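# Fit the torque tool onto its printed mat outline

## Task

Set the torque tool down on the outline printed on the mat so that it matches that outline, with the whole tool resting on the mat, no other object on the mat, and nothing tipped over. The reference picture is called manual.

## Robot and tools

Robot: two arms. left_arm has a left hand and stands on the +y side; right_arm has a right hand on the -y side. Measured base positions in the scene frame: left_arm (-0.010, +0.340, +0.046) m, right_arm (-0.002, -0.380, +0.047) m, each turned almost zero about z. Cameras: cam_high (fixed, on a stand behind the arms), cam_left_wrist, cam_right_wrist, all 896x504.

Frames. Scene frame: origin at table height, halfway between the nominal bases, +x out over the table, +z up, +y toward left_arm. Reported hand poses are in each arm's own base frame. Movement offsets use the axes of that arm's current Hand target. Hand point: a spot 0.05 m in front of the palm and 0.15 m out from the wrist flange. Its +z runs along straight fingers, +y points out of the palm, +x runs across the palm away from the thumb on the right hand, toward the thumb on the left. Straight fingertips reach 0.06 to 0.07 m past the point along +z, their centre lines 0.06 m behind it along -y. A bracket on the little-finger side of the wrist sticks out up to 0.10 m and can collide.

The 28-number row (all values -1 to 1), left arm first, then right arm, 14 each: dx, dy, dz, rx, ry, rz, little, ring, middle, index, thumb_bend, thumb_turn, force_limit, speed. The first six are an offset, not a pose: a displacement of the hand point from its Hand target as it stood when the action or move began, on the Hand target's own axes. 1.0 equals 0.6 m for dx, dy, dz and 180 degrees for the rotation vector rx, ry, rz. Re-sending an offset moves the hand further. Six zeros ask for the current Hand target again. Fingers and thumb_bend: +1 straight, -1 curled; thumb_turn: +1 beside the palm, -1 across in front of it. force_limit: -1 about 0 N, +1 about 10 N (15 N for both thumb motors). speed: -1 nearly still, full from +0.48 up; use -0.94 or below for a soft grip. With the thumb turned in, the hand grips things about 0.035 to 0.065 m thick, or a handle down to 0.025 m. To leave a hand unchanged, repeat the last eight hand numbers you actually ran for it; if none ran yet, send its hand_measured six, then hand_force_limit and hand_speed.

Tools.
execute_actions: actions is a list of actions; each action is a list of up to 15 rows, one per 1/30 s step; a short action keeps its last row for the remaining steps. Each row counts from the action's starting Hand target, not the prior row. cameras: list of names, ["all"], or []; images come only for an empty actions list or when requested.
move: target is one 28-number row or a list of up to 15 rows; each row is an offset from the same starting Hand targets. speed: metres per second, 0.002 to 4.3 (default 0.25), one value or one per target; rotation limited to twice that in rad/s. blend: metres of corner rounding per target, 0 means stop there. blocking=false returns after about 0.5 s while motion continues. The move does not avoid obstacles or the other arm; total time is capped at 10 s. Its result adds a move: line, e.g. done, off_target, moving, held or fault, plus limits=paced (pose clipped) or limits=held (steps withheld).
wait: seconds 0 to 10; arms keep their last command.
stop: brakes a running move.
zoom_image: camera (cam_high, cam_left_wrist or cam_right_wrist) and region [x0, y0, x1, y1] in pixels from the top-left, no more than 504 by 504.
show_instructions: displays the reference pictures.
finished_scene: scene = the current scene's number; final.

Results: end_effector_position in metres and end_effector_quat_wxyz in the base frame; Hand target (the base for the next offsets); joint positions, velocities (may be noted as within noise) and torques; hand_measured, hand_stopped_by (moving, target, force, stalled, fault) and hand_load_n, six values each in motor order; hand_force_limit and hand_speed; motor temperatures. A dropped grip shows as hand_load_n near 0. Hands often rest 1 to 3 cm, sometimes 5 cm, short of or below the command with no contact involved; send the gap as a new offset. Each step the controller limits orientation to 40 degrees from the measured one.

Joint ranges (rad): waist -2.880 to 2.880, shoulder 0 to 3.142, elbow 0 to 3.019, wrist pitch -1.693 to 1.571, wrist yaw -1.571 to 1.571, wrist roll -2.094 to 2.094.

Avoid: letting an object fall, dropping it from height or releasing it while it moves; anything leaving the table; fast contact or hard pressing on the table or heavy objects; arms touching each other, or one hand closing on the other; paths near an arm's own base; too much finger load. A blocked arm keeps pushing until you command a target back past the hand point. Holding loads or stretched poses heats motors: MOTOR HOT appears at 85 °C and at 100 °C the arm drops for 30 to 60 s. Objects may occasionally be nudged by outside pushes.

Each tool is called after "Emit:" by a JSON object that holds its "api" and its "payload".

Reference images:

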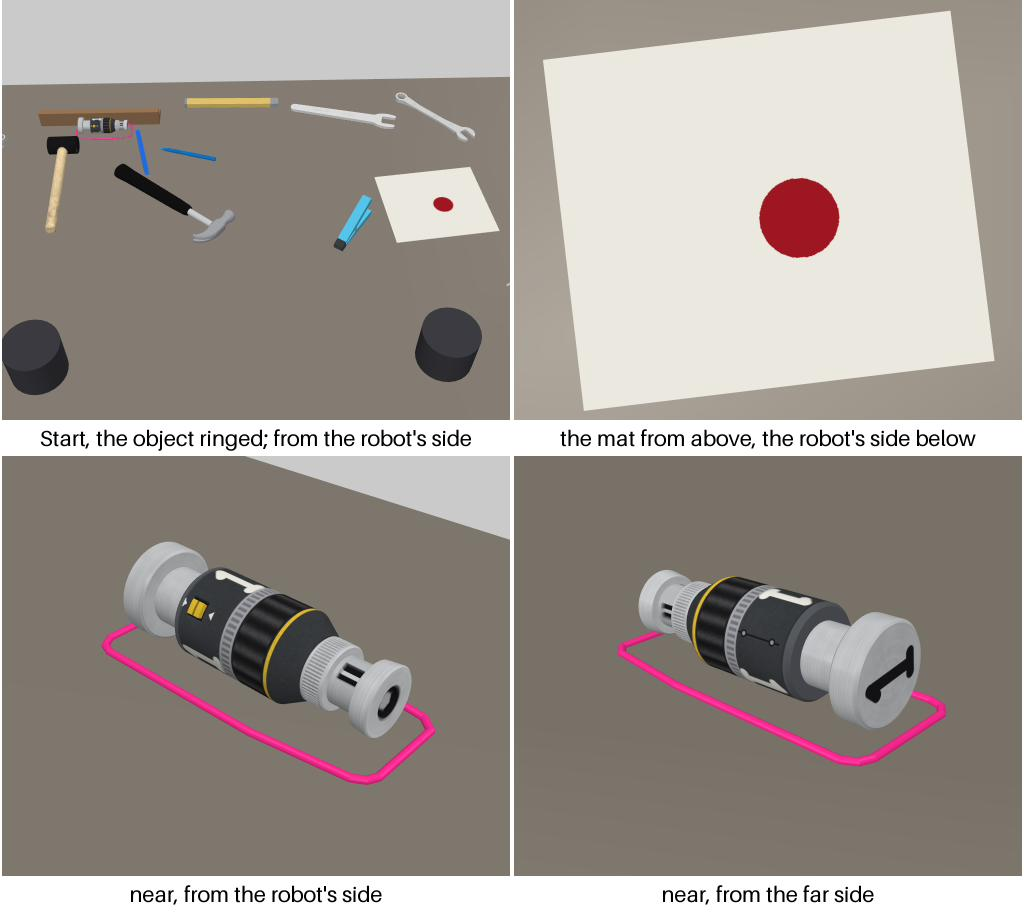

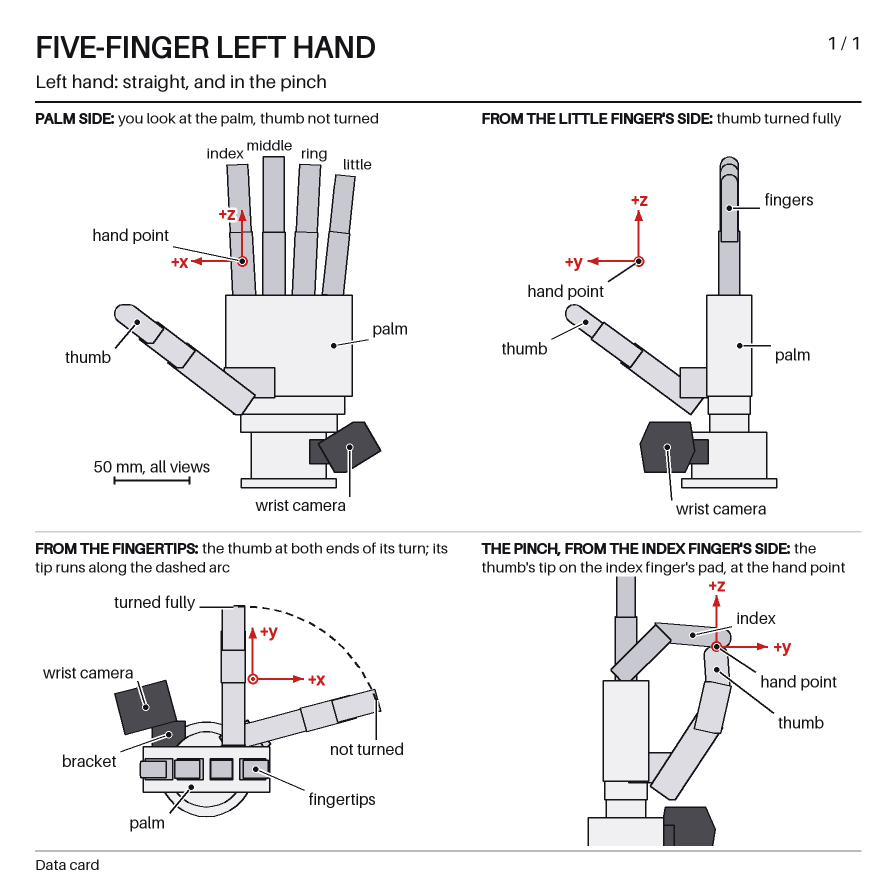

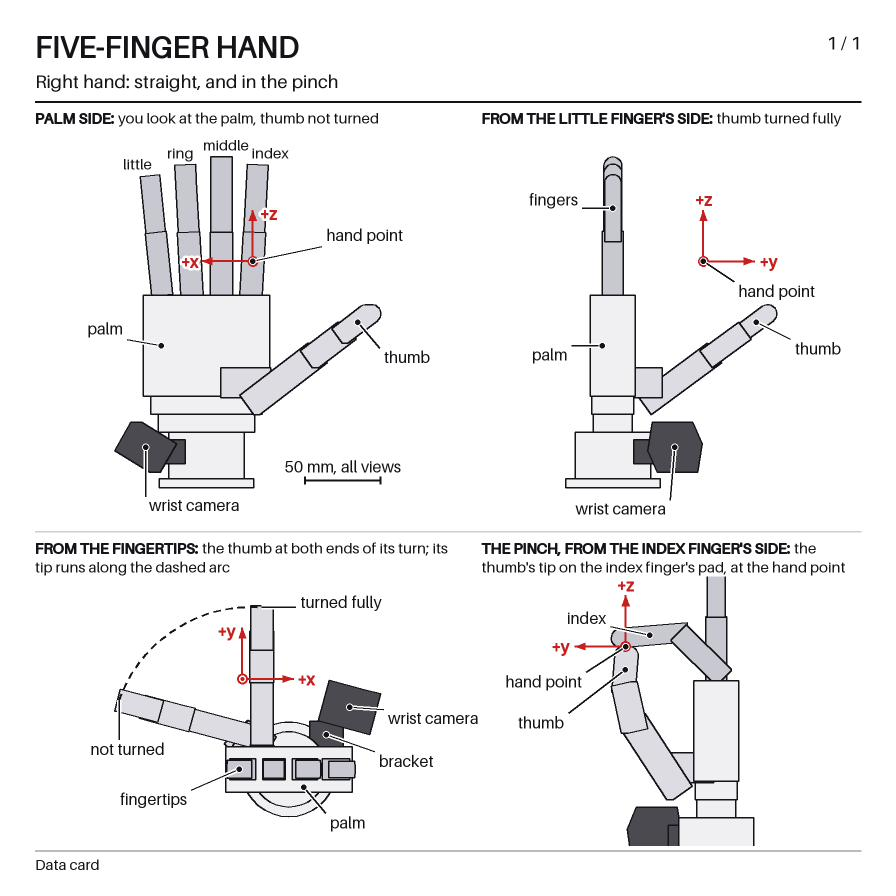

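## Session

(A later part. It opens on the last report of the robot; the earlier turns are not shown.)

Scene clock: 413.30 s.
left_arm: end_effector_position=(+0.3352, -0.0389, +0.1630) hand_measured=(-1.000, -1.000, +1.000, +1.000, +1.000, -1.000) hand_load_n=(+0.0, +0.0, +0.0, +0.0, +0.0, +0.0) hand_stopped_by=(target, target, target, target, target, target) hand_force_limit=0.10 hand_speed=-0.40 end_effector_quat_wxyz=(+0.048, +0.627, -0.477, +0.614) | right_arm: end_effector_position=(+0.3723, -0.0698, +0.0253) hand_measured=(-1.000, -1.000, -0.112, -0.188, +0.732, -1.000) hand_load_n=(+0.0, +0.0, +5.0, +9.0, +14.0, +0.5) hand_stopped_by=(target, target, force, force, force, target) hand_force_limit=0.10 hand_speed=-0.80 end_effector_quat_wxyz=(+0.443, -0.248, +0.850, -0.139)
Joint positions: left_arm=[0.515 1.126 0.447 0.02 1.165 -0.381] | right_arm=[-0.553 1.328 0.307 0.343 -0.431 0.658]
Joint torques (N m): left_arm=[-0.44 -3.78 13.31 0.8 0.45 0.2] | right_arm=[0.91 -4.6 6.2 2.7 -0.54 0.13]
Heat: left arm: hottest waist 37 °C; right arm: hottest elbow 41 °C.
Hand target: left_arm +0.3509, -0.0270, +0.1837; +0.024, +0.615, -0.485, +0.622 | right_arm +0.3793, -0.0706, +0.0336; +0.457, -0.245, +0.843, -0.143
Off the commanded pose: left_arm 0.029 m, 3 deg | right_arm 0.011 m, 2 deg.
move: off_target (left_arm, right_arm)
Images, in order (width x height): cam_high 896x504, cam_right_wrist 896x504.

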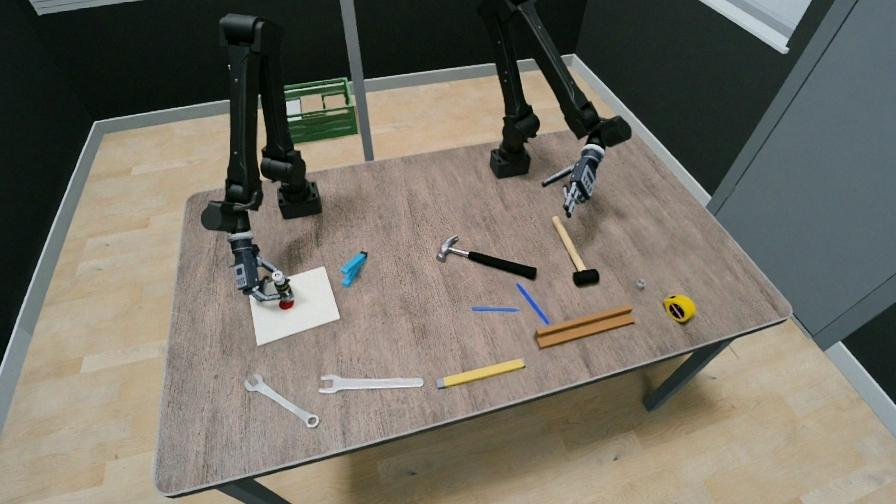

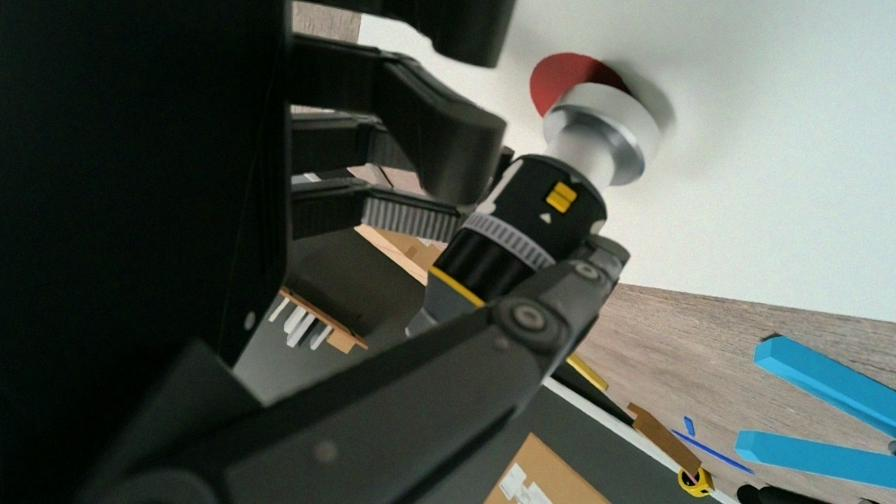

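Emit:
{"api": "move", "payload": {"target": [0,0,0,0,0,0,-1,-1,1,1,1,-1,0.1,-0.4,0.0054,-0.0104,0.0134,0,0,0,-1,-1,-0.4,-0.4,-0.3,-1,0.1,-0.8], "speed": 0.05, "cameras": ["cam_high","cam_right_wrist"]}}

Emit:
{"api": "zoom_image", "payload": {"camera": "cam_high", "region": [250, 265, 330, 310]}}

Emit:
{"api": "zoom_image", "payload": {"camera": "cam_right_wrist", "region": [480, 0, 830, 200]}}

Scene clock: 418.47 s.
left_arm: end_effector_position=(+0.3352, -0.0389, +0.1630) hand_measured=(-1.000, -1.000, +1.000, +1.000, +1.000, -1.000) hand_load_n=(+0.0, +0.0, +0.0, +0.0, +0.0, +0.0) hand_stopped_by=(target, target, target, target, target, target) hand_force_limit=0.10 hand_speed=-0.40 end_effector_quat_wxyz=(+0.048, +0.627, -0.477, +0.614) | right_arm: end_effector_position=(+0.3716, -0.0678, +0.0167) hand_measured=(-1.000, -1.000, -0.112, -0.188, +0.732, -1.000) hand_load_n=(+0.0, +0.0, +5.0, +9.0, +14.0, +0.5) hand_stopped_by=(target, target, force, force, force, target) hand_force_limit=0.10 hand_speed=-0.80 end_effector_quat_wxyz=(+0.440, -0.249, +0.853, -0.130)
Joint positions: left_arm=[0.515 1.126 0.447 0.02 1.165 -0.381] | right_arm=[-0.553 1.366 0.307 0.364 -0.44 0.658]
Joint torques (N m): left_arm=[-0.15 -3.84 13.24 0.84 0.46 0.21] | right_arm=[-0.09 -4.6 7.84 2.62 -0.51 0.07]
Heat: left arm: hottest waist 37 °C; right arm: hottest elbow 41 °C.
Hand target: left_arm +0.3509, -0.0270, +0.1837; +0.024, +0.615, -0.485, +0.622 | right_arm +0.3863, -0.0778, +0.0299; +0.457, -0.245, +0.843, -0.143
Off the commanded pose: left_arm 0.029 m, 3 deg | right_arm 0.022 m, 3 deg.
move: off_target (left_arm, right_arm)
Images, in order (width x height): cam_high 896x504, cam_right_wrist 896x504.

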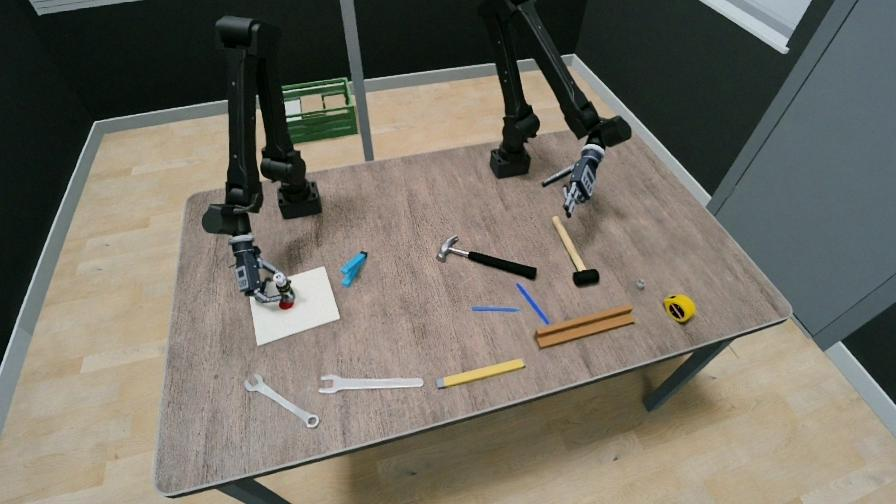

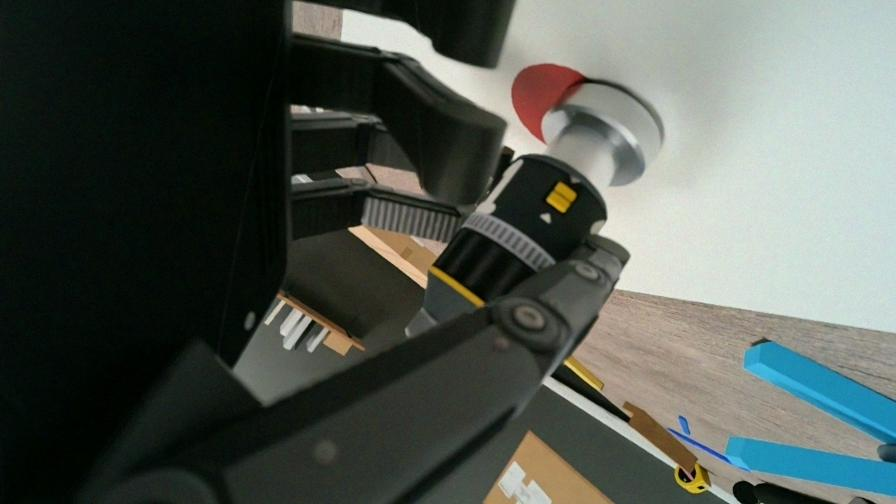

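Scaled by 6.300 from the camera's 896x504 image, which has a finer 1280x720 frame.

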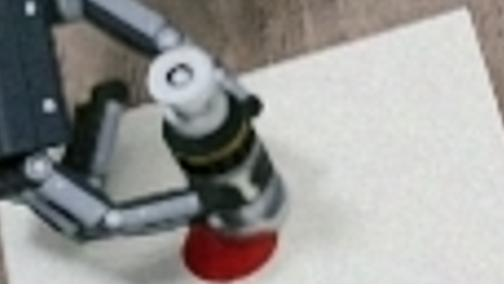

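Scaled by 1.440 from the camera's 896x504 image, which has a finer 1280x720 frame.

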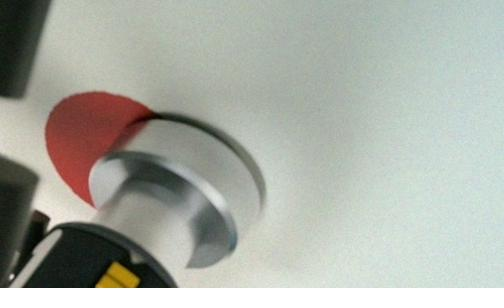

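Emit:
{"api": "move", "payload": {"target": [0,0,0,0,0,0,-1,-1,1,1,1,-1,0.1,-0.4,-0.008,-0.0212,-0.0087,0,0,0,-1,-1,-0.4,-0.4,-0.3,-1,0.1,-0.8], "speed": 0.05}}

Scene clock: 422.10 s.
left_arm: end_effector_position=(+0.3352, -0.0389, +0.1630) hand_measured=(-1.000, -1.000, +1.000, +1.000, +1.000, -1.000) hand_load_n=(+0.0, +0.0, +0.0, +0.0, +0.0, +0.0) hand_stopped_by=(target, target, target, target, target, target) hand_force_limit=0.10 hand_speed=-0.40 end_effector_quat_wxyz=(+0.048, +0.627, -0.477, +0.614) | right_arm: end_effector_position=(+0.3684, -0.0682, +0.0195) hand_measured=(-1.000, -1.000, -0.112, -0.188, +0.732, -1.000) hand_load_n=(+0.0, +0.0, +5.0, +9.5, +14.0, +0.5) hand_stopped_by=(target, target, force, force, force, target) hand_force_limit=0.10 hand_speed=-0.80 end_effector_quat_wxyz=(+0.438, -0.251, +0.854, -0.124)
Joint positions: left_arm=[0.515 1.126 0.447 0.02 1.165 -0.381] | right_arm=[-0.565 1.346 0.311 0.324 -0.455 0.647]
Joint torques (N m): left_arm=[-0.32 -3.72 13.27 0.84 0.45 0.2] | right_arm=[-1.26 -6.42 9.89 1.17 -0.59 0.09]
Heat: left arm: hottest waist 37 °C; right arm: hottest elbow 41 °C.
Hand target: left_arm +0.3509, -0.0270, +0.1837; +0.024, +0.615, -0.485, +0.622 | right_arm +0.3879, -0.0858, +0.0421; +0.457, -0.245, +0.843, -0.143
Off the commanded pose: left_arm 0.029 m, 3 deg | right_arm 0.035 m, 3 deg.
move: off_target (left_arm, right_arm)

Emit:
{"api": "move", "payload": {"target": [0,0,0,0,0,0,-1,-1,1,1,1,-1,0.1,-0.4,-0.0391,-0.0257,-0.0203,0,0,0,-1,-1,-0.4,-0.4,-0.3,-1,0.1,-0.8], "speed": 0.1}}

Scene clock: 424.67 s.
left_arm: end_effector_position=(+0.3352, -0.0389, +0.1630) hand_measured=(-1.000, -1.000, +1.000, +1.000, +1.000, -1.000) hand_load_n=(+0.0, +0.0, +0.0, +0.0, +0.0, +0.0) hand_stopped_by=(target, target, target, target, target, target) hand_force_limit=0.10 hand_speed=-0.40 end_effector_quat_wxyz=(+0.048, +0.627, -0.477, +0.614) | right_arm: end_effector_position=(+0.3718, -0.0708, +0.0462) hand_measured=(-1.000, -1.000, -0.112, -0.188, +0.732, -1.000) hand_load_n=(+0.0, +0.0, +5.0, +9.5, +14.0, +0.5) hand_stopped_by=(target, target, force, force, force, target) hand_force_limit=0.10 hand_speed=-0.80 end_effector_quat_wxyz=(+0.437, -0.250, +0.855, -0.125)
Joint positions: left_arm=[0.515 1.126 0.447 0.02 1.165 -0.381] | right_arm=[-0.565 1.24 0.348 0.181 -0.453 0.647]
Joint torques (N m): left_arm=[-0.38 -3.96 13.24 0.84 0.44 0.2] | right_arm=[-0.26 -6.01 11.28 1.24 -0.42 0.12]
Heat: left arm: hottest waist 37 °C; right arm: hottest elbow 41 °C.
Hand target: left_arm +0.3509, -0.0270, +0.1837; +0.024, +0.615, -0.485, +0.622 | right_arm +0.3928, -0.0857, +0.0723; +0.457, -0.245, +0.843, -0.143
Off the commanded pose: left_arm 0.029 m, 3 deg | right_arm 0.037 m, 3 deg.
move: off_target (left_arm, right_arm)

Emit:
{"api": "move", "payload": {"target": [0,0,0,0,0,0,-1,-1,1,1,1,-1,0.1,-0.4,0.0046,-0.0209,0.011,0.0153,-0.0109,-0.0026,-1,-1,-0.4,-0.4,-0.3,-1,0.1,-0.8], "speed": 0.1}}

Scene clock: 429.93 s.
left_arm: end_effector_position=(+0.3352, -0.0389, +0.1630) hand_measured=(-1.000, -1.000, +1.000, +1.000, +1.000, -1.000) hand_load_n=(+0.0, +0.0, +0.0, +0.0, +0.0, -0.5) hand_stopped_by=(target, target, target, target, target, target) hand_force_limit=0.10 hand_speed=-0.40 end_effector_quat_wxyz=(+0.048, +0.627, -0.477, +0.614) | right_arm: end_effector_position=(+0.3792, -0.0796, +0.0489) hand_measured=(-1.000, -1.000, -0.112, -0.188, +0.732, -1.000) hand_load_n=(+0.0, +0.0, +5.0, +9.5, +14.0, +0.5) hand_stopped_by=(target, target, force, force, force, target) hand_force_limit=0.10 hand_speed=-0.80 end_effector_quat_wxyz=(+0.453, -0.249, +0.844, -0.140)
Joint positions: left_arm=[0.515 1.126 0.447 0.02 1.165 -0.381] | right_arm=[-0.579 1.27 0.348 0.259 -0.464 0.647]
Joint torques (N m): left_arm=[-0.32 -3.72 13.26 0.8 0.46 0.2] | right_arm=[-0.62 -3.78 10.71 2.47 -0.61 0.17]
Heat: left arm: hottest elbow 38 °C; right arm: hottest elbow 42 °C.
Hand target: left_arm +0.3509, -0.0270, +0.1837; +0.024, +0.615, -0.485, +0.622 | right_arm +0.4006, -0.0978, +0.0725; +0.476, -0.240, +0.830, -0.161
Off the commanded pose: left_arm 0.029 m, 3 deg | right_arm 0.037 m, 4 deg.
move: off_target (left_arm, right_arm)

Emit:
{"api": "move", "payload": {"target": [0,0,0,0,0,0,-1,-1,1,1,1,-1,0.1,-0.4,0.022,0.0164,0.019,0,0,0,-1,-1,-0.4,-0.4,-0.3,-1,0.1,-0.8], "speed": 0.05, "cameras": ["cam_high","cam_right_wrist"]}}

Emit:
{"api": "zoom_image", "payload": {"camera": "cam_high", "region": [250, 265, 330, 310]}}

Emit:
{"api": "zoom_image", "payload": {"camera": "cam_right_wrist", "region": [480, 0, 830, 200]}}

Scene clock: 434.23 s.
left_arm: end_effector_position=(+0.3352, -0.0389, +0.1630) hand_measured=(-1.000, -1.000, +1.000, +1.000, +1.000, -1.000) hand_load_n=(+0.0, +0.0, +0.0, +0.0, +0.0, -0.5) hand_stopped_by=(target, target, target, target, target, target) hand_force_limit=0.10 hand_speed=-0.40 end_effector_quat_wxyz=(+0.048, +0.627, -0.477, +0.614) | right_arm: end_effector_position=(+0.3863, -0.0842, +0.0356) hand_measured=(-1.000, -1.000, -0.112, -0.188, +0.732, -1.000) hand_load_n=(+0.0, +0.0, +4.5, +9.5, +14.0, +0.5) hand_stopped_by=(target, target, force, force, force, target) hand_force_limit=0.10 hand_speed=-0.80 end_effector_quat_wxyz=(+0.458, -0.251, +0.841, -0.146)
Joint positions: left_arm=[0.515 1.126 0.447 0.02 1.165 -0.381] | right_arm=[-0.579 1.355 0.348 0.361 -0.464 0.647]
Joint torques (N m): left_arm=[-0.44 -3.84 13.19 0.83 0.46 0.21] | right_arm=[-0.79 -5.36 8.57 2.55 -0.43 0.17]
Heat: left arm: hottest elbow 38 °C; right arm: hottest elbow 42 °C.
Hand target: left_arm +0.3509, -0.0270, +0.1837; +0.024, +0.615, -0.485, +0.622 | right_arm +0.4024, -0.0973, +0.0526; +0.476, -0.240, +0.830, -0.161
Off the commanded pose: left_arm 0.029 m, 3 deg | right_arm 0.027 m, 3 deg.
move: off_target (left_arm, right_arm)
Images, in order (width x height): cam_high 896x504, cam_right_wrist 896x504.

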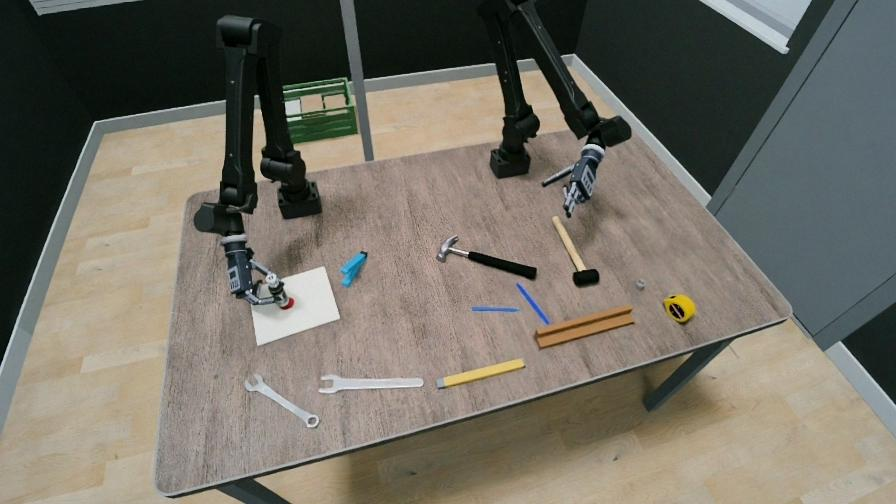

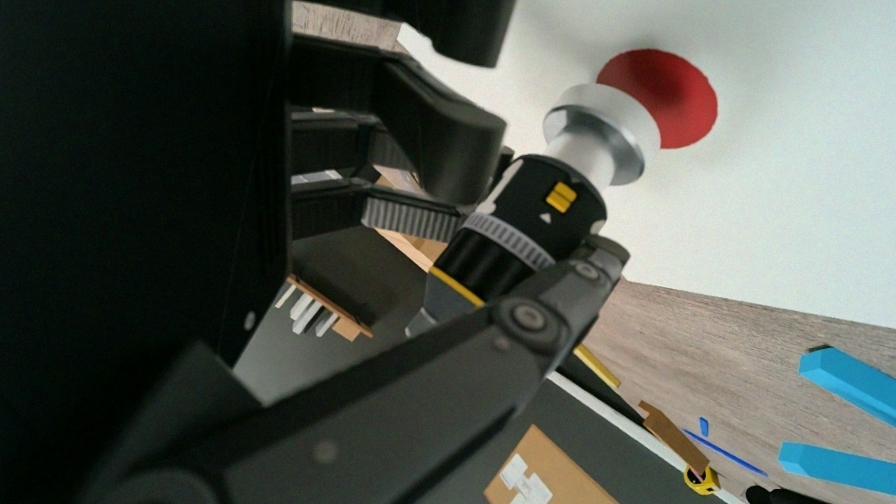

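Scaled by 6.300 from the camera's 896x504 image, which has a finer 1280x720 frame.

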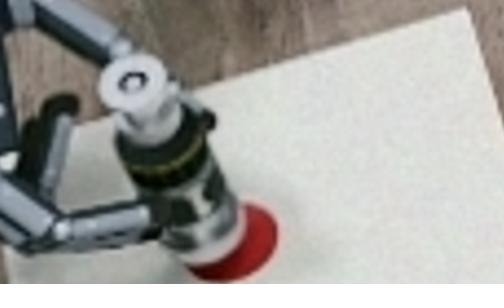

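Scaled by 1.440 from the camera's 896x504 image, which has a finer 1280x720 frame.

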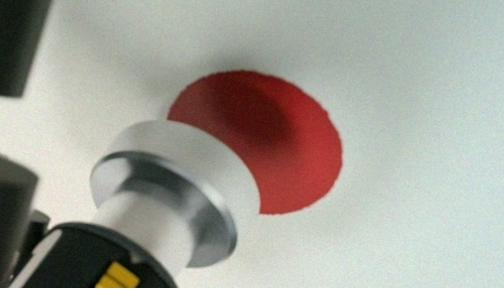

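Emit:
{"api": "move", "payload": {"target": [0,0,0,0,0,0,-1,-1,1,1,1,-1,0.1,-0.4,0.0212,0.036,0.0016,-0.0076,0.0055,0.0013,-1,-1,-0.4,-0.4,-0.3,-1,0.1,-0.8], "speed": 0.05, "cameras": ["cam_high","cam_right_wrist"]}}

Emit:
{"api": "zoom_image", "payload": {"camera": "cam_high", "region": [250, 265, 330, 310]}}

Emit:
{"api": "zoom_image", "payload": {"camera": "cam_right_wrist", "region": [480, 0, 830, 200]}}

Scene clock: 437.97 s.
left_arm: end_effector_position=(+0.3352, -0.0389, +0.1630) hand_measured=(-1.000, -1.000, +1.000, +1.000, +1.000, -1.000) hand_load_n=(+0.0, +0.5, +0.0, +0.0, +0.0, +0.0) hand_stopped_by=(target, target, target, target, target, target) hand_force_limit=0.10 hand_speed=-0.40 end_effector_quat_wxyz=(+0.048, +0.627, -0.477, +0.614) | right_arm: end_effector_position=(+0.3851, -0.0852, +0.0239) hand_measured=(-1.000, -1.000, -0.112, -0.188, +0.732, -1.000) hand_load_n=(+0.0, +0.0, +5.0, +9.5, +14.0, +0.5) hand_stopped_by=(target, target, force, force, force, target) hand_force_limit=0.10 hand_speed=-0.80 end_effector_quat_wxyz=(+0.453, -0.248, +0.843, -0.147)
Joint positions: left_arm=[0.515 1.126 0.447 0.02 1.165 -0.381] | right_arm=[-0.579 1.398 0.339 0.407 -0.454 0.647]
Joint torques (N m): left_arm=[-0.38 -3.84 13.27 0.87 0.44 0.19] | right_arm=[0.97 -5.54 5.97 2.81 -0.33 0.15]
Heat: left arm: hottest elbow 38 °C; right arm: hottest elbow 42 °C.
Hand target: left_arm +0.3509, -0.0270, +0.1837; +0.024, +0.615, -0.485, +0.622 | right_arm +0.3925, -0.0864, +0.0324; +0.467, -0.243, +0.837, -0.152
Off the commanded pose: left_arm 0.029 m, 3 deg | right_arm 0.011 m, 2 deg.
move: off_target (left_arm, right_arm)
Images, in order (width x height): cam_high 896x504, cam_right_wrist 896x504.

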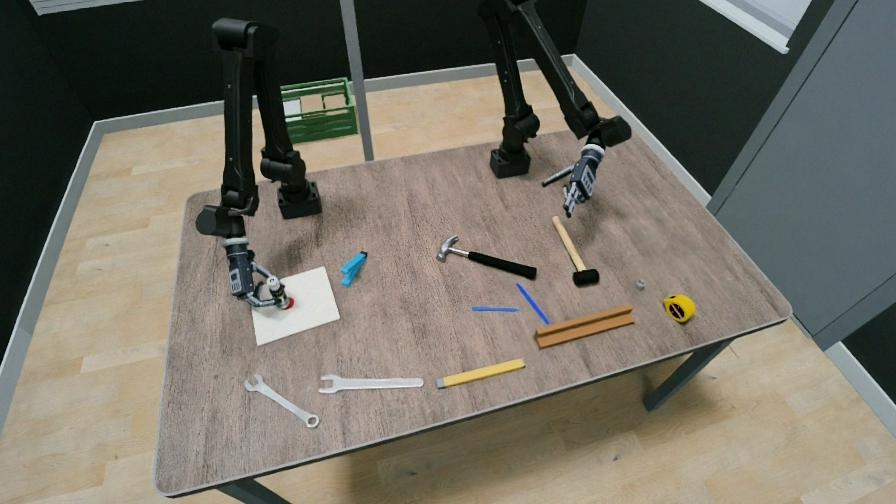

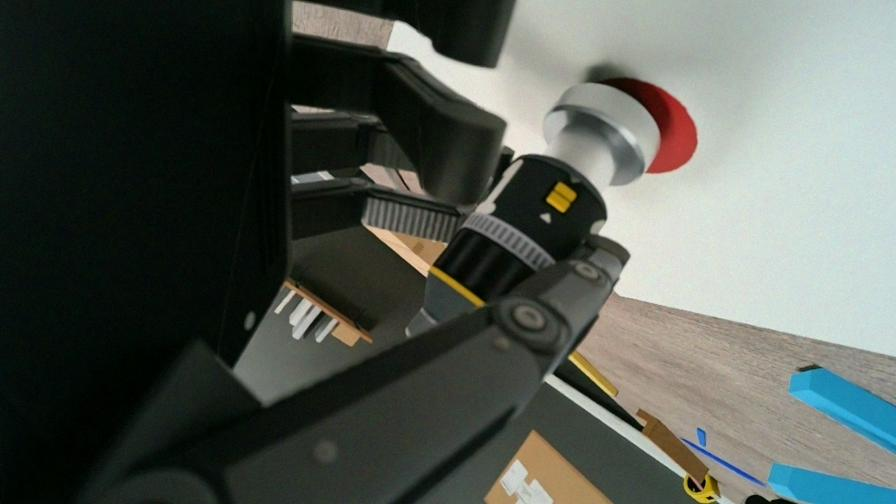

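Scaled by 6.300 from the camera's 896x504 image, which has a finer 1280x720 frame.

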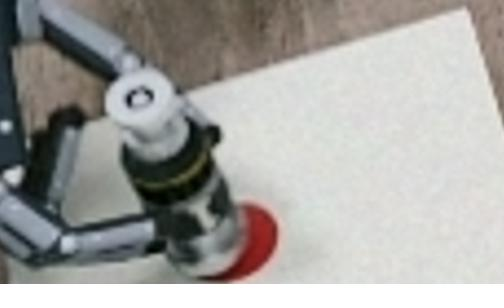

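Scaled by 1.440 from the camera's 896x504 image, which has a finer 1280x720 frame.

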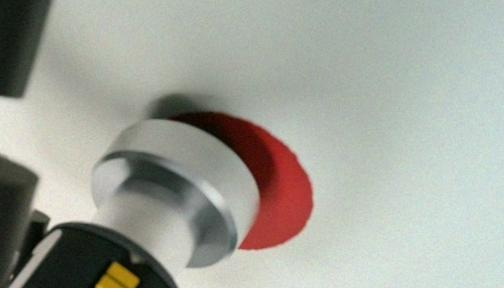

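Emit:
{"api": "move", "payload": {"target": [0,0,0,0,0,0,-1,-1,1,1,1,-1,0.1,-0.4,-0.0034,0.0276,-0.0118,0,0,0,-1,-1,-0.4,-0.4,-0.3,-1,0.1,-0.8], "speed": 0.05, "cameras": ["cam_high","cam_right_wrist"]}}

Emit:
{"api": "zoom_image", "payload": {"camera": "cam_high", "region": [250, 265, 330, 310]}}

Emit:
{"api": "zoom_image", "payload": {"camera": "cam_right_wrist", "region": [480, 0, 830, 200]}}

Scene clock: 442.33 s.
left_arm: end_effector_position=(+0.3352, -0.0389, +0.1630) hand_measured=(-1.000, -1.000, +1.000, +1.000, +1.000, -1.000) hand_load_n=(+0.0, +0.0, +0.0, +0.0, +0.0, +0.0) hand_stopped_by=(target, target, target, target, target, target) hand_force_limit=0.10 hand_speed=-0.40 end_effector_quat_wxyz=(+0.048, +0.627, -0.477, +0.614) | right_arm: end_effector_position=(+0.3747, -0.0745, +0.0172) hand_measured=(-1.000, -1.000, -0.112, -0.188, +0.732, -1.000) hand_load_n=(+0.0, +0.0, +5.0, +9.0, +14.0, +0.0) hand_stopped_by=(target, target, force, force, force, target) hand_force_limit=0.10 hand_speed=-0.80 end_effector_quat_wxyz=(+0.450, -0.243, +0.847, -0.147)
Joint positions: left_arm=[0.515 1.126 0.447 0.02 1.165 -0.381] | right_arm=[-0.562 1.386 0.296 0.436 -0.432 0.665]
Joint torques (N m): left_arm=[-0.32 -3.66 13.23 0.81 0.44 0.19] | right_arm=[1.85 -6.36 5.52 2.7 -0.33 0.15]
Heat: left arm: hottest elbow 38 °C; right arm: hottest elbow 42 °C.
Hand target: left_arm +0.3509, -0.0270, +0.1837; +0.024, +0.615, -0.485, +0.622 | right_arm +0.3830, -0.0713, +0.0295; +0.467, -0.243, +0.837, -0.152
Off the commanded pose: left_arm 0.029 m, 3 deg | right_arm 0.015 m, 2 deg.
move: off_target (left_arm, right_arm)
Images, in order (width x height): cam_high 896x504, cam_right_wrist 896x504.

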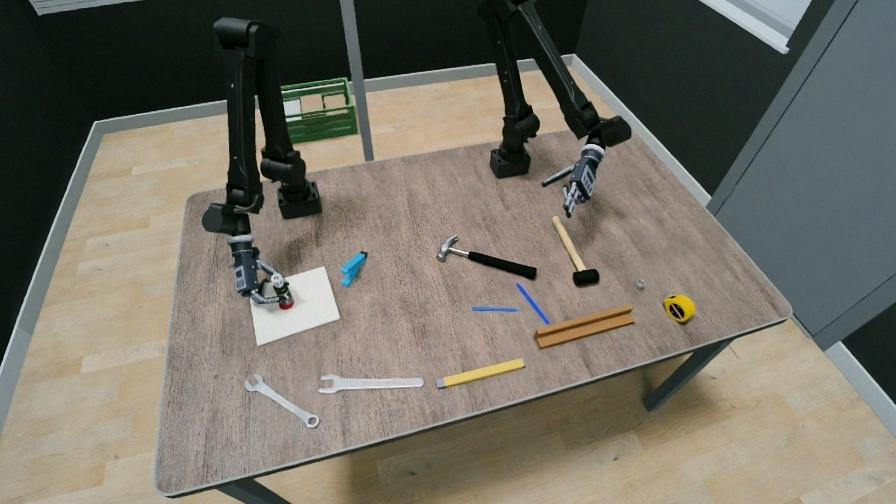

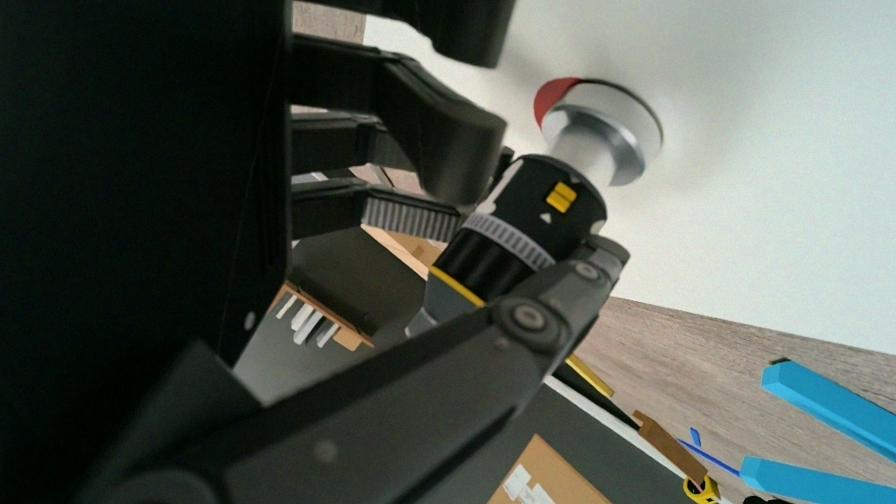

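Scaled by 6.300 from the camera's 896x504 image, which has a finer 1280x720 frame.

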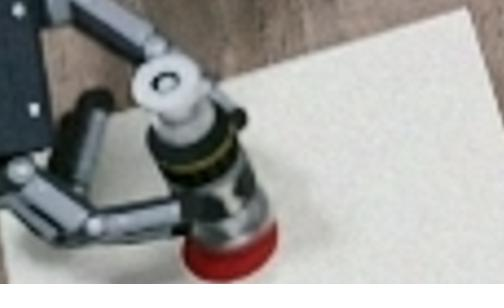

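Scaled by 1.440 from the camera's 896x504 image, which has a finer 1280x720 frame.

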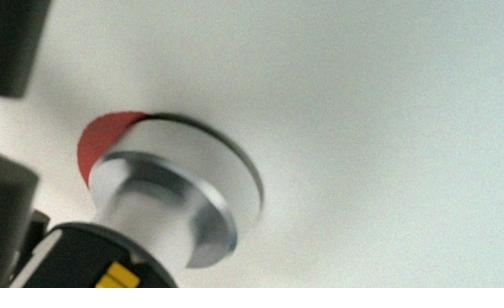

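Emit:
{"api": "move", "payload": {"target": [0,0,0,0,0,0,-1,-1,1,1,1,-1,0.1,-0.4,-0.0053,-0.0135,0.0081,0,0,0,-1,-1,-0.4,-0.4,-0.3,-1,0.1,-0.8], "speed": 0.05, "cameras": ["cam_high","cam_right_wrist"]}}

Emit:
{"api": "zoom_image", "payload": {"camera": "cam_high", "region": [250, 265, 330, 310]}}

Emit:
{"api": "zoom_image", "payload": {"camera": "cam_right_wrist", "region": [480, 0, 830, 200]}}

Scene clock: 445.60 s.
left_arm: end_effector_position=(+0.3352, -0.0389, +0.1630) hand_measured=(-1.000, -1.000, +1.000, +1.000, +1.000, -1.000) hand_load_n=(+0.0, +0.0, +0.0, +0.0, +0.0, +0.0) hand_stopped_by=(target, target, target, target, target, target) hand_force_limit=0.10 hand_speed=-0.40 end_effector_quat_wxyz=(+0.048, +0.627, -0.477, +0.614) | right_arm: end_effector_position=(+0.3748, -0.0745, +0.0172) hand_measured=(-1.000, -1.000, -0.112, -0.188, +0.732, -1.000) hand_load_n=(+0.0, +0.0, +5.0, +9.0, +14.0, +0.0) hand_stopped_by=(target, target, force, force, force, target) hand_force_limit=0.10 hand_speed=-0.80 end_effector_quat_wxyz=(+0.450, -0.243, +0.847, -0.147)
Joint positions: left_arm=[0.515 1.126 0.447 0.02 1.165 -0.381] | right_arm=[-0.562 1.386 0.296 0.436 -0.432 0.666]
Joint torques (N m): left_arm=[-0.21 -3.49 13.3 0.81 0.46 0.2] | right_arm=[1.85 -6.89 7.88 1.7 -0.39 0.17]
Heat: left arm: hottest elbow 38 °C; right arm: hottest elbow 41 °C.
Hand target: left_arm +0.3509, -0.0270, +0.1837; +0.024, +0.615, -0.485, +0.622 | right_arm +0.3907, -0.0765, +0.0332; +0.467, -0.243, +0.837, -0.152
Off the commanded pose: left_arm 0.029 m, 3 deg | right_arm 0.023 m, 2 deg.
move: off_target (left_arm, right_arm)
Images, in order (width x height): cam_high 896x504, cam_right_wrist 896x504.

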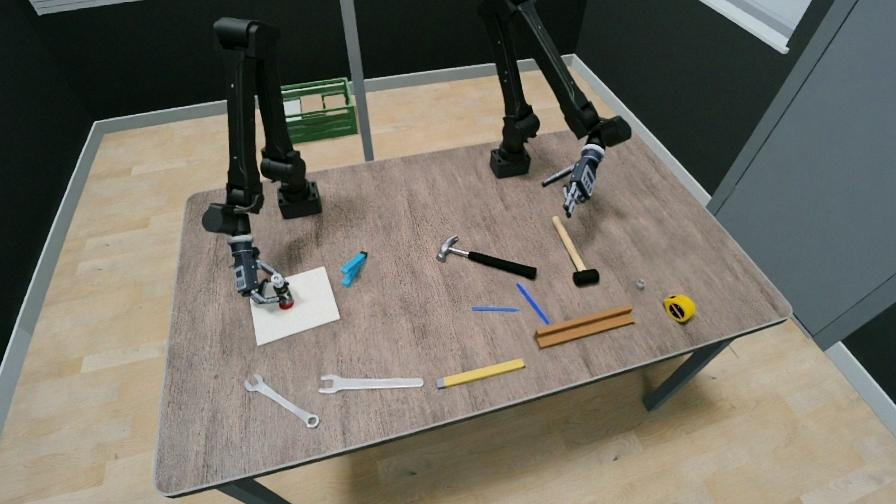

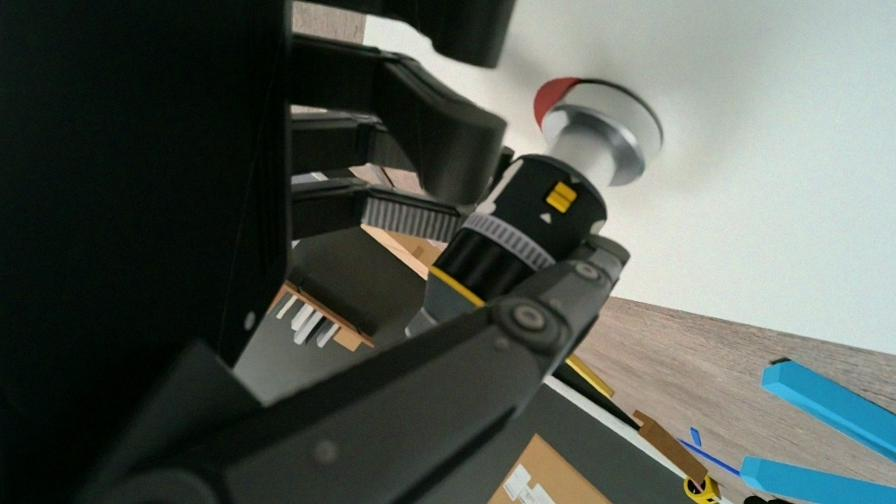

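Scaled by 6.300 from the camera's 896x504 image, which has a finer 1280x720 frame.

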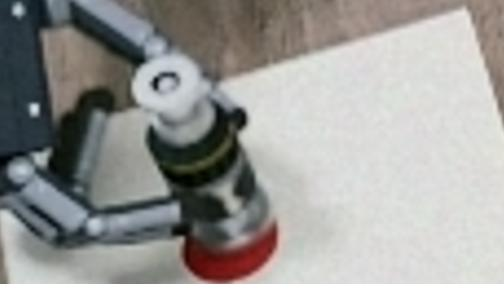

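Scaled by 1.440 from the camera's 896x504 image, which has a finer 1280x720 frame.

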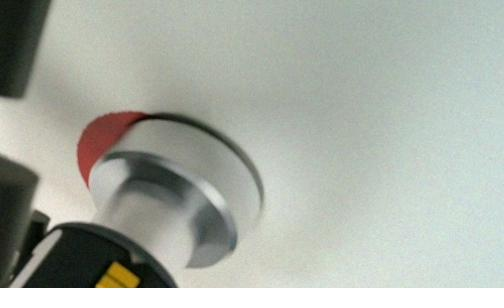

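Emit:
{"api": "move", "payload": {"target": [0,0,0,0,0,0,-1,-1,1,1,1,-1,0.1,-0.4,0,-0.0127,0.0138,0,0,0,-1,-1,-0.4,-0.4,-0.3,-1,0.1,-0.8], "speed": 0.05}}

Scene clock: 447.80 s.
left_arm: end_effector_position=(+0.3352, -0.0389, +0.1630) hand_measured=(-1.000, -1.000, +1.000, +1.000, +1.000, -1.000) hand_load_n=(+0.0, +0.0, +0.0, +0.0, +0.5, +0.0) hand_stopped_by=(target, target, target, target, target, target) hand_force_limit=0.10 hand_speed=-0.40 end_effector_quat_wxyz=(+0.048, +0.627, -0.477, +0.614) | right_arm: end_effector_position=(+0.3794, -0.0774, +0.0171) hand_measured=(-1.000, -1.000, -0.112, -0.188, +0.732, -1.000) hand_load_n=(+0.0, +0.0, +4.5, +9.0, +14.0, +0.5) hand_stopped_by=(target, target, force, force, force, target) hand_force_limit=0.10 hand_speed=-0.80 end_effector_quat_wxyz=(+0.450, -0.243, +0.847, -0.146)
Joint positions: left_arm=[0.515 1.126 0.447 0.02 1.165 -0.381] | right_arm=[-0.562 1.401 0.311 0.436 -0.432 0.666]
Joint torques (N m): left_arm=[-0.32 -3.78 13.24 0.84 0.45 0.21] | right_arm=[1.08 -5.48 8.92 1.73 -0.48 0.15]
Heat: left arm: hottest elbow 38 °C; right arm: hottest elbow 41 °C.
Hand target: left_arm +0.3509, -0.0270, +0.1837; +0.024, +0.615, -0.485, +0.622 | right_arm +0.3998, -0.0831, +0.0326; +0.467, -0.243, +0.837, -0.152
Off the commanded pose: left_arm 0.029 m, 3 deg | right_arm 0.026 m, 2 deg.
move: off_target (left_arm, right_arm)

Exactly as wanted. View.

Emit:
{"api": "wait", "payload": {"seconds": 0, "cameras": ["cam_high","cam_right_wrist"]}}

Emit:
{"api": "zoom_image", "payload": {"camera": "cam_high", "region": [250, 265, 330, 310]}}

Emit:
{"api": "zoom_image", "payload": {"camera": "cam_right_wrist", "region": [480, 0, 830, 200]}}

Scene clock: 449.13 s.
left_arm: end_effector_position=(+0.3352, -0.0389, +0.1630) hand_measured=(-1.000, -1.000, +1.000, +1.000, +1.000, -1.000) hand_load_n=(+0.0, +0.0, +0.0, +0.0, +0.0, -0.5) hand_stopped_by=(target, target, target, target, target, target) hand_force_limit=0.10 hand_speed=-0.40 end_effector_quat_wxyz=(+0.048, +0.627, -0.477, +0.614) | right_arm: end_effector_position=(+0.3794, -0.0774, +0.0171) hand_measured=(-1.000, -1.000, -0.112, -0.188, +0.732, -1.000) hand_load_n=(+0.0, +0.0, +5.0, +9.0, +14.0, +0.5) hand_stopped_by=(target, target, force, force, force, target) hand_force_limit=0.10 hand_speed=-0.80 end_effector_quat_wxyz=(+0.450, -0.243, +0.847, -0.146)
Joint positions: left_arm=[0.515 1.126 0.447 0.02 1.165 -0.381] | right_arm=[-0.562 1.401 0.311 0.436 -0.432 0.666]
Joint torques (N m): left_arm=[-0.21 -3.6 13.26 0.9 0.45 0.21] | right_arm=[1.79 -4.89 9.09 1.76 -0.44 0.15]
Heat: left arm: hottest elbow 38 °C; right arm: hottest elbow 41 °C.
Hand target: left_arm +0.3509, -0.0270, +0.1837; +0.024, +0.615, -0.485, +0.622 | right_arm +0.3998, -0.0831, +0.0326; +0.467, -0.243, +0.837, -0.152
Off the commanded pose: left_arm 0.029 m, 3 deg | right_arm 0.026 m, 2 deg.
Images, in order (width x height): cam_high 896x504, cam_right_wrist 896x504.

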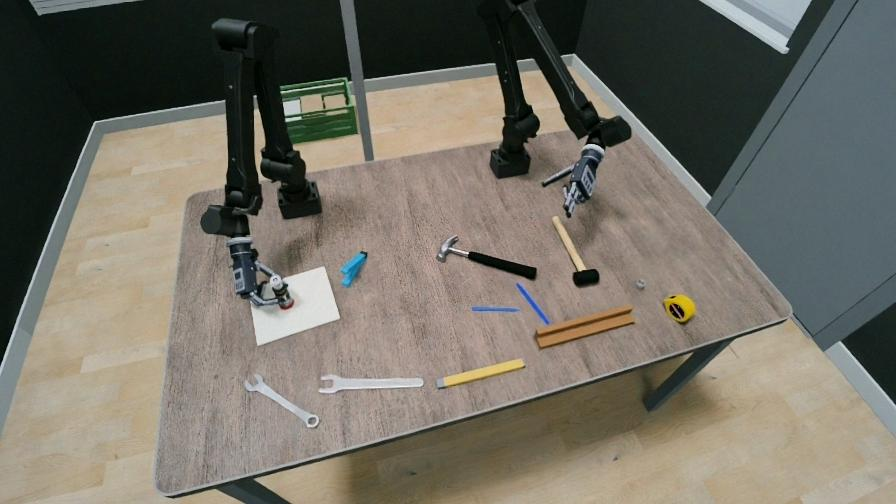

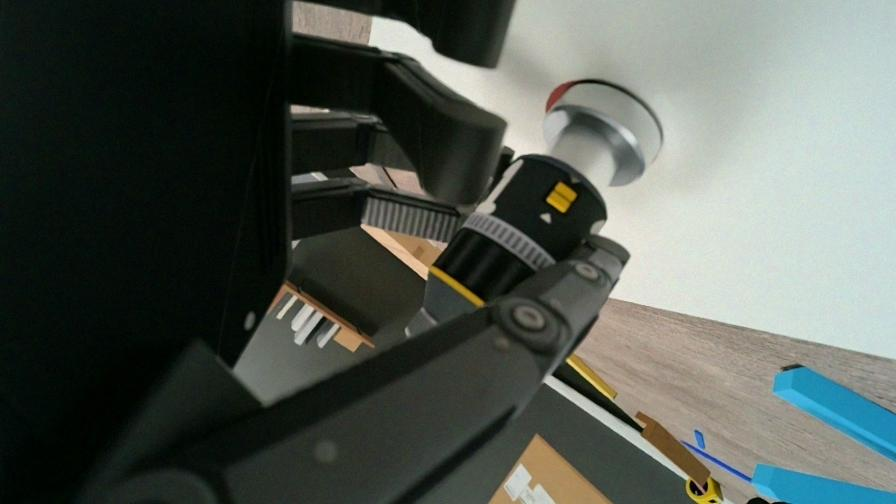

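Scaled by 6.300 from the camera's 896x504 image, which has a finer 1280x720 frame.

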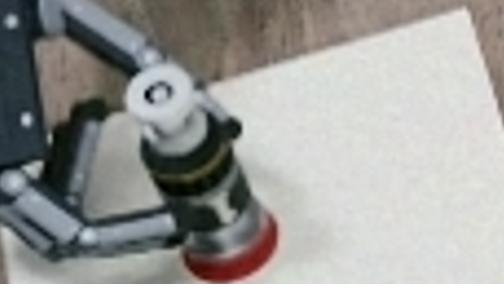

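Scaled by 1.440 from the camera's 896x504 image, which has a finer 1280x720 frame.

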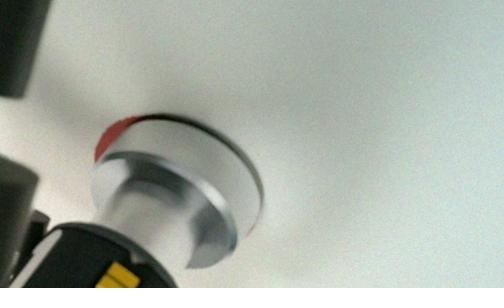

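Emit:
{"api": "move", "payload": {"target": [0,0,0,0,0,0,-1,-1,1,1,1,-1,0.1,-0.4,0,-0.0048,0.0052,0,0,0,-1,-1,-0.4,-0.4,-0.3,-1,0.1,-0.8], "speed": 0.05}}

Scene clock: 455.03 s.
left_arm: end_effector_position=(+0.3352, -0.0389, +0.1630) hand_measured=(-1.000, -1.000, +1.000, +1.000, +1.000, -1.000) hand_load_n=(+0.0, +0.0, +0.0, +0.0, +0.0, +0.0) hand_stopped_by=(target, target, target, target, target, target) hand_force_limit=0.10 hand_speed=-0.40 end_effector_quat_wxyz=(+0.048, +0.627, -0.477, +0.614) | right_arm: end_effector_position=(+0.3830, -0.0794, +0.0170) hand_measured=(-1.000, -1.000, -0.112, -0.188, +0.732, -1.000) hand_load_n=(+0.0, +0.0, +4.5, +9.0, +14.0, +0.5) hand_stopped_by=(target, target, force, force, force, target) hand_force_limit=0.10 hand_speed=-0.80 end_effector_quat_wxyz=(+0.450, -0.243, +0.847, -0.146)
Joint positions: left_arm=[0.515 1.126 0.447 0.02 1.165 -0.381] | right_arm=[-0.562 1.413 0.322 0.436 -0.433 0.666]
Joint torques (N m): left_arm=[-0.38 -3.72 13.31 0.88 0.44 0.2] | right_arm=[1.26 -4.78 9.11 1.59 -0.46 0.14]
Heat: left arm: hottest elbow 38 °C; right arm: hottest elbow 41 °C.
Hand target: left_arm +0.3509, -0.0270, +0.1837; +0.024, +0.615, -0.485, +0.622 | right_arm +0.4031, -0.0855, +0.0323; +0.467, -0.243, +0.837, -0.152
Off the commanded pose: left_arm 0.029 m, 3 deg | right_arm 0.026 m, 2 deg.
move: off_target (left_arm, right_arm)


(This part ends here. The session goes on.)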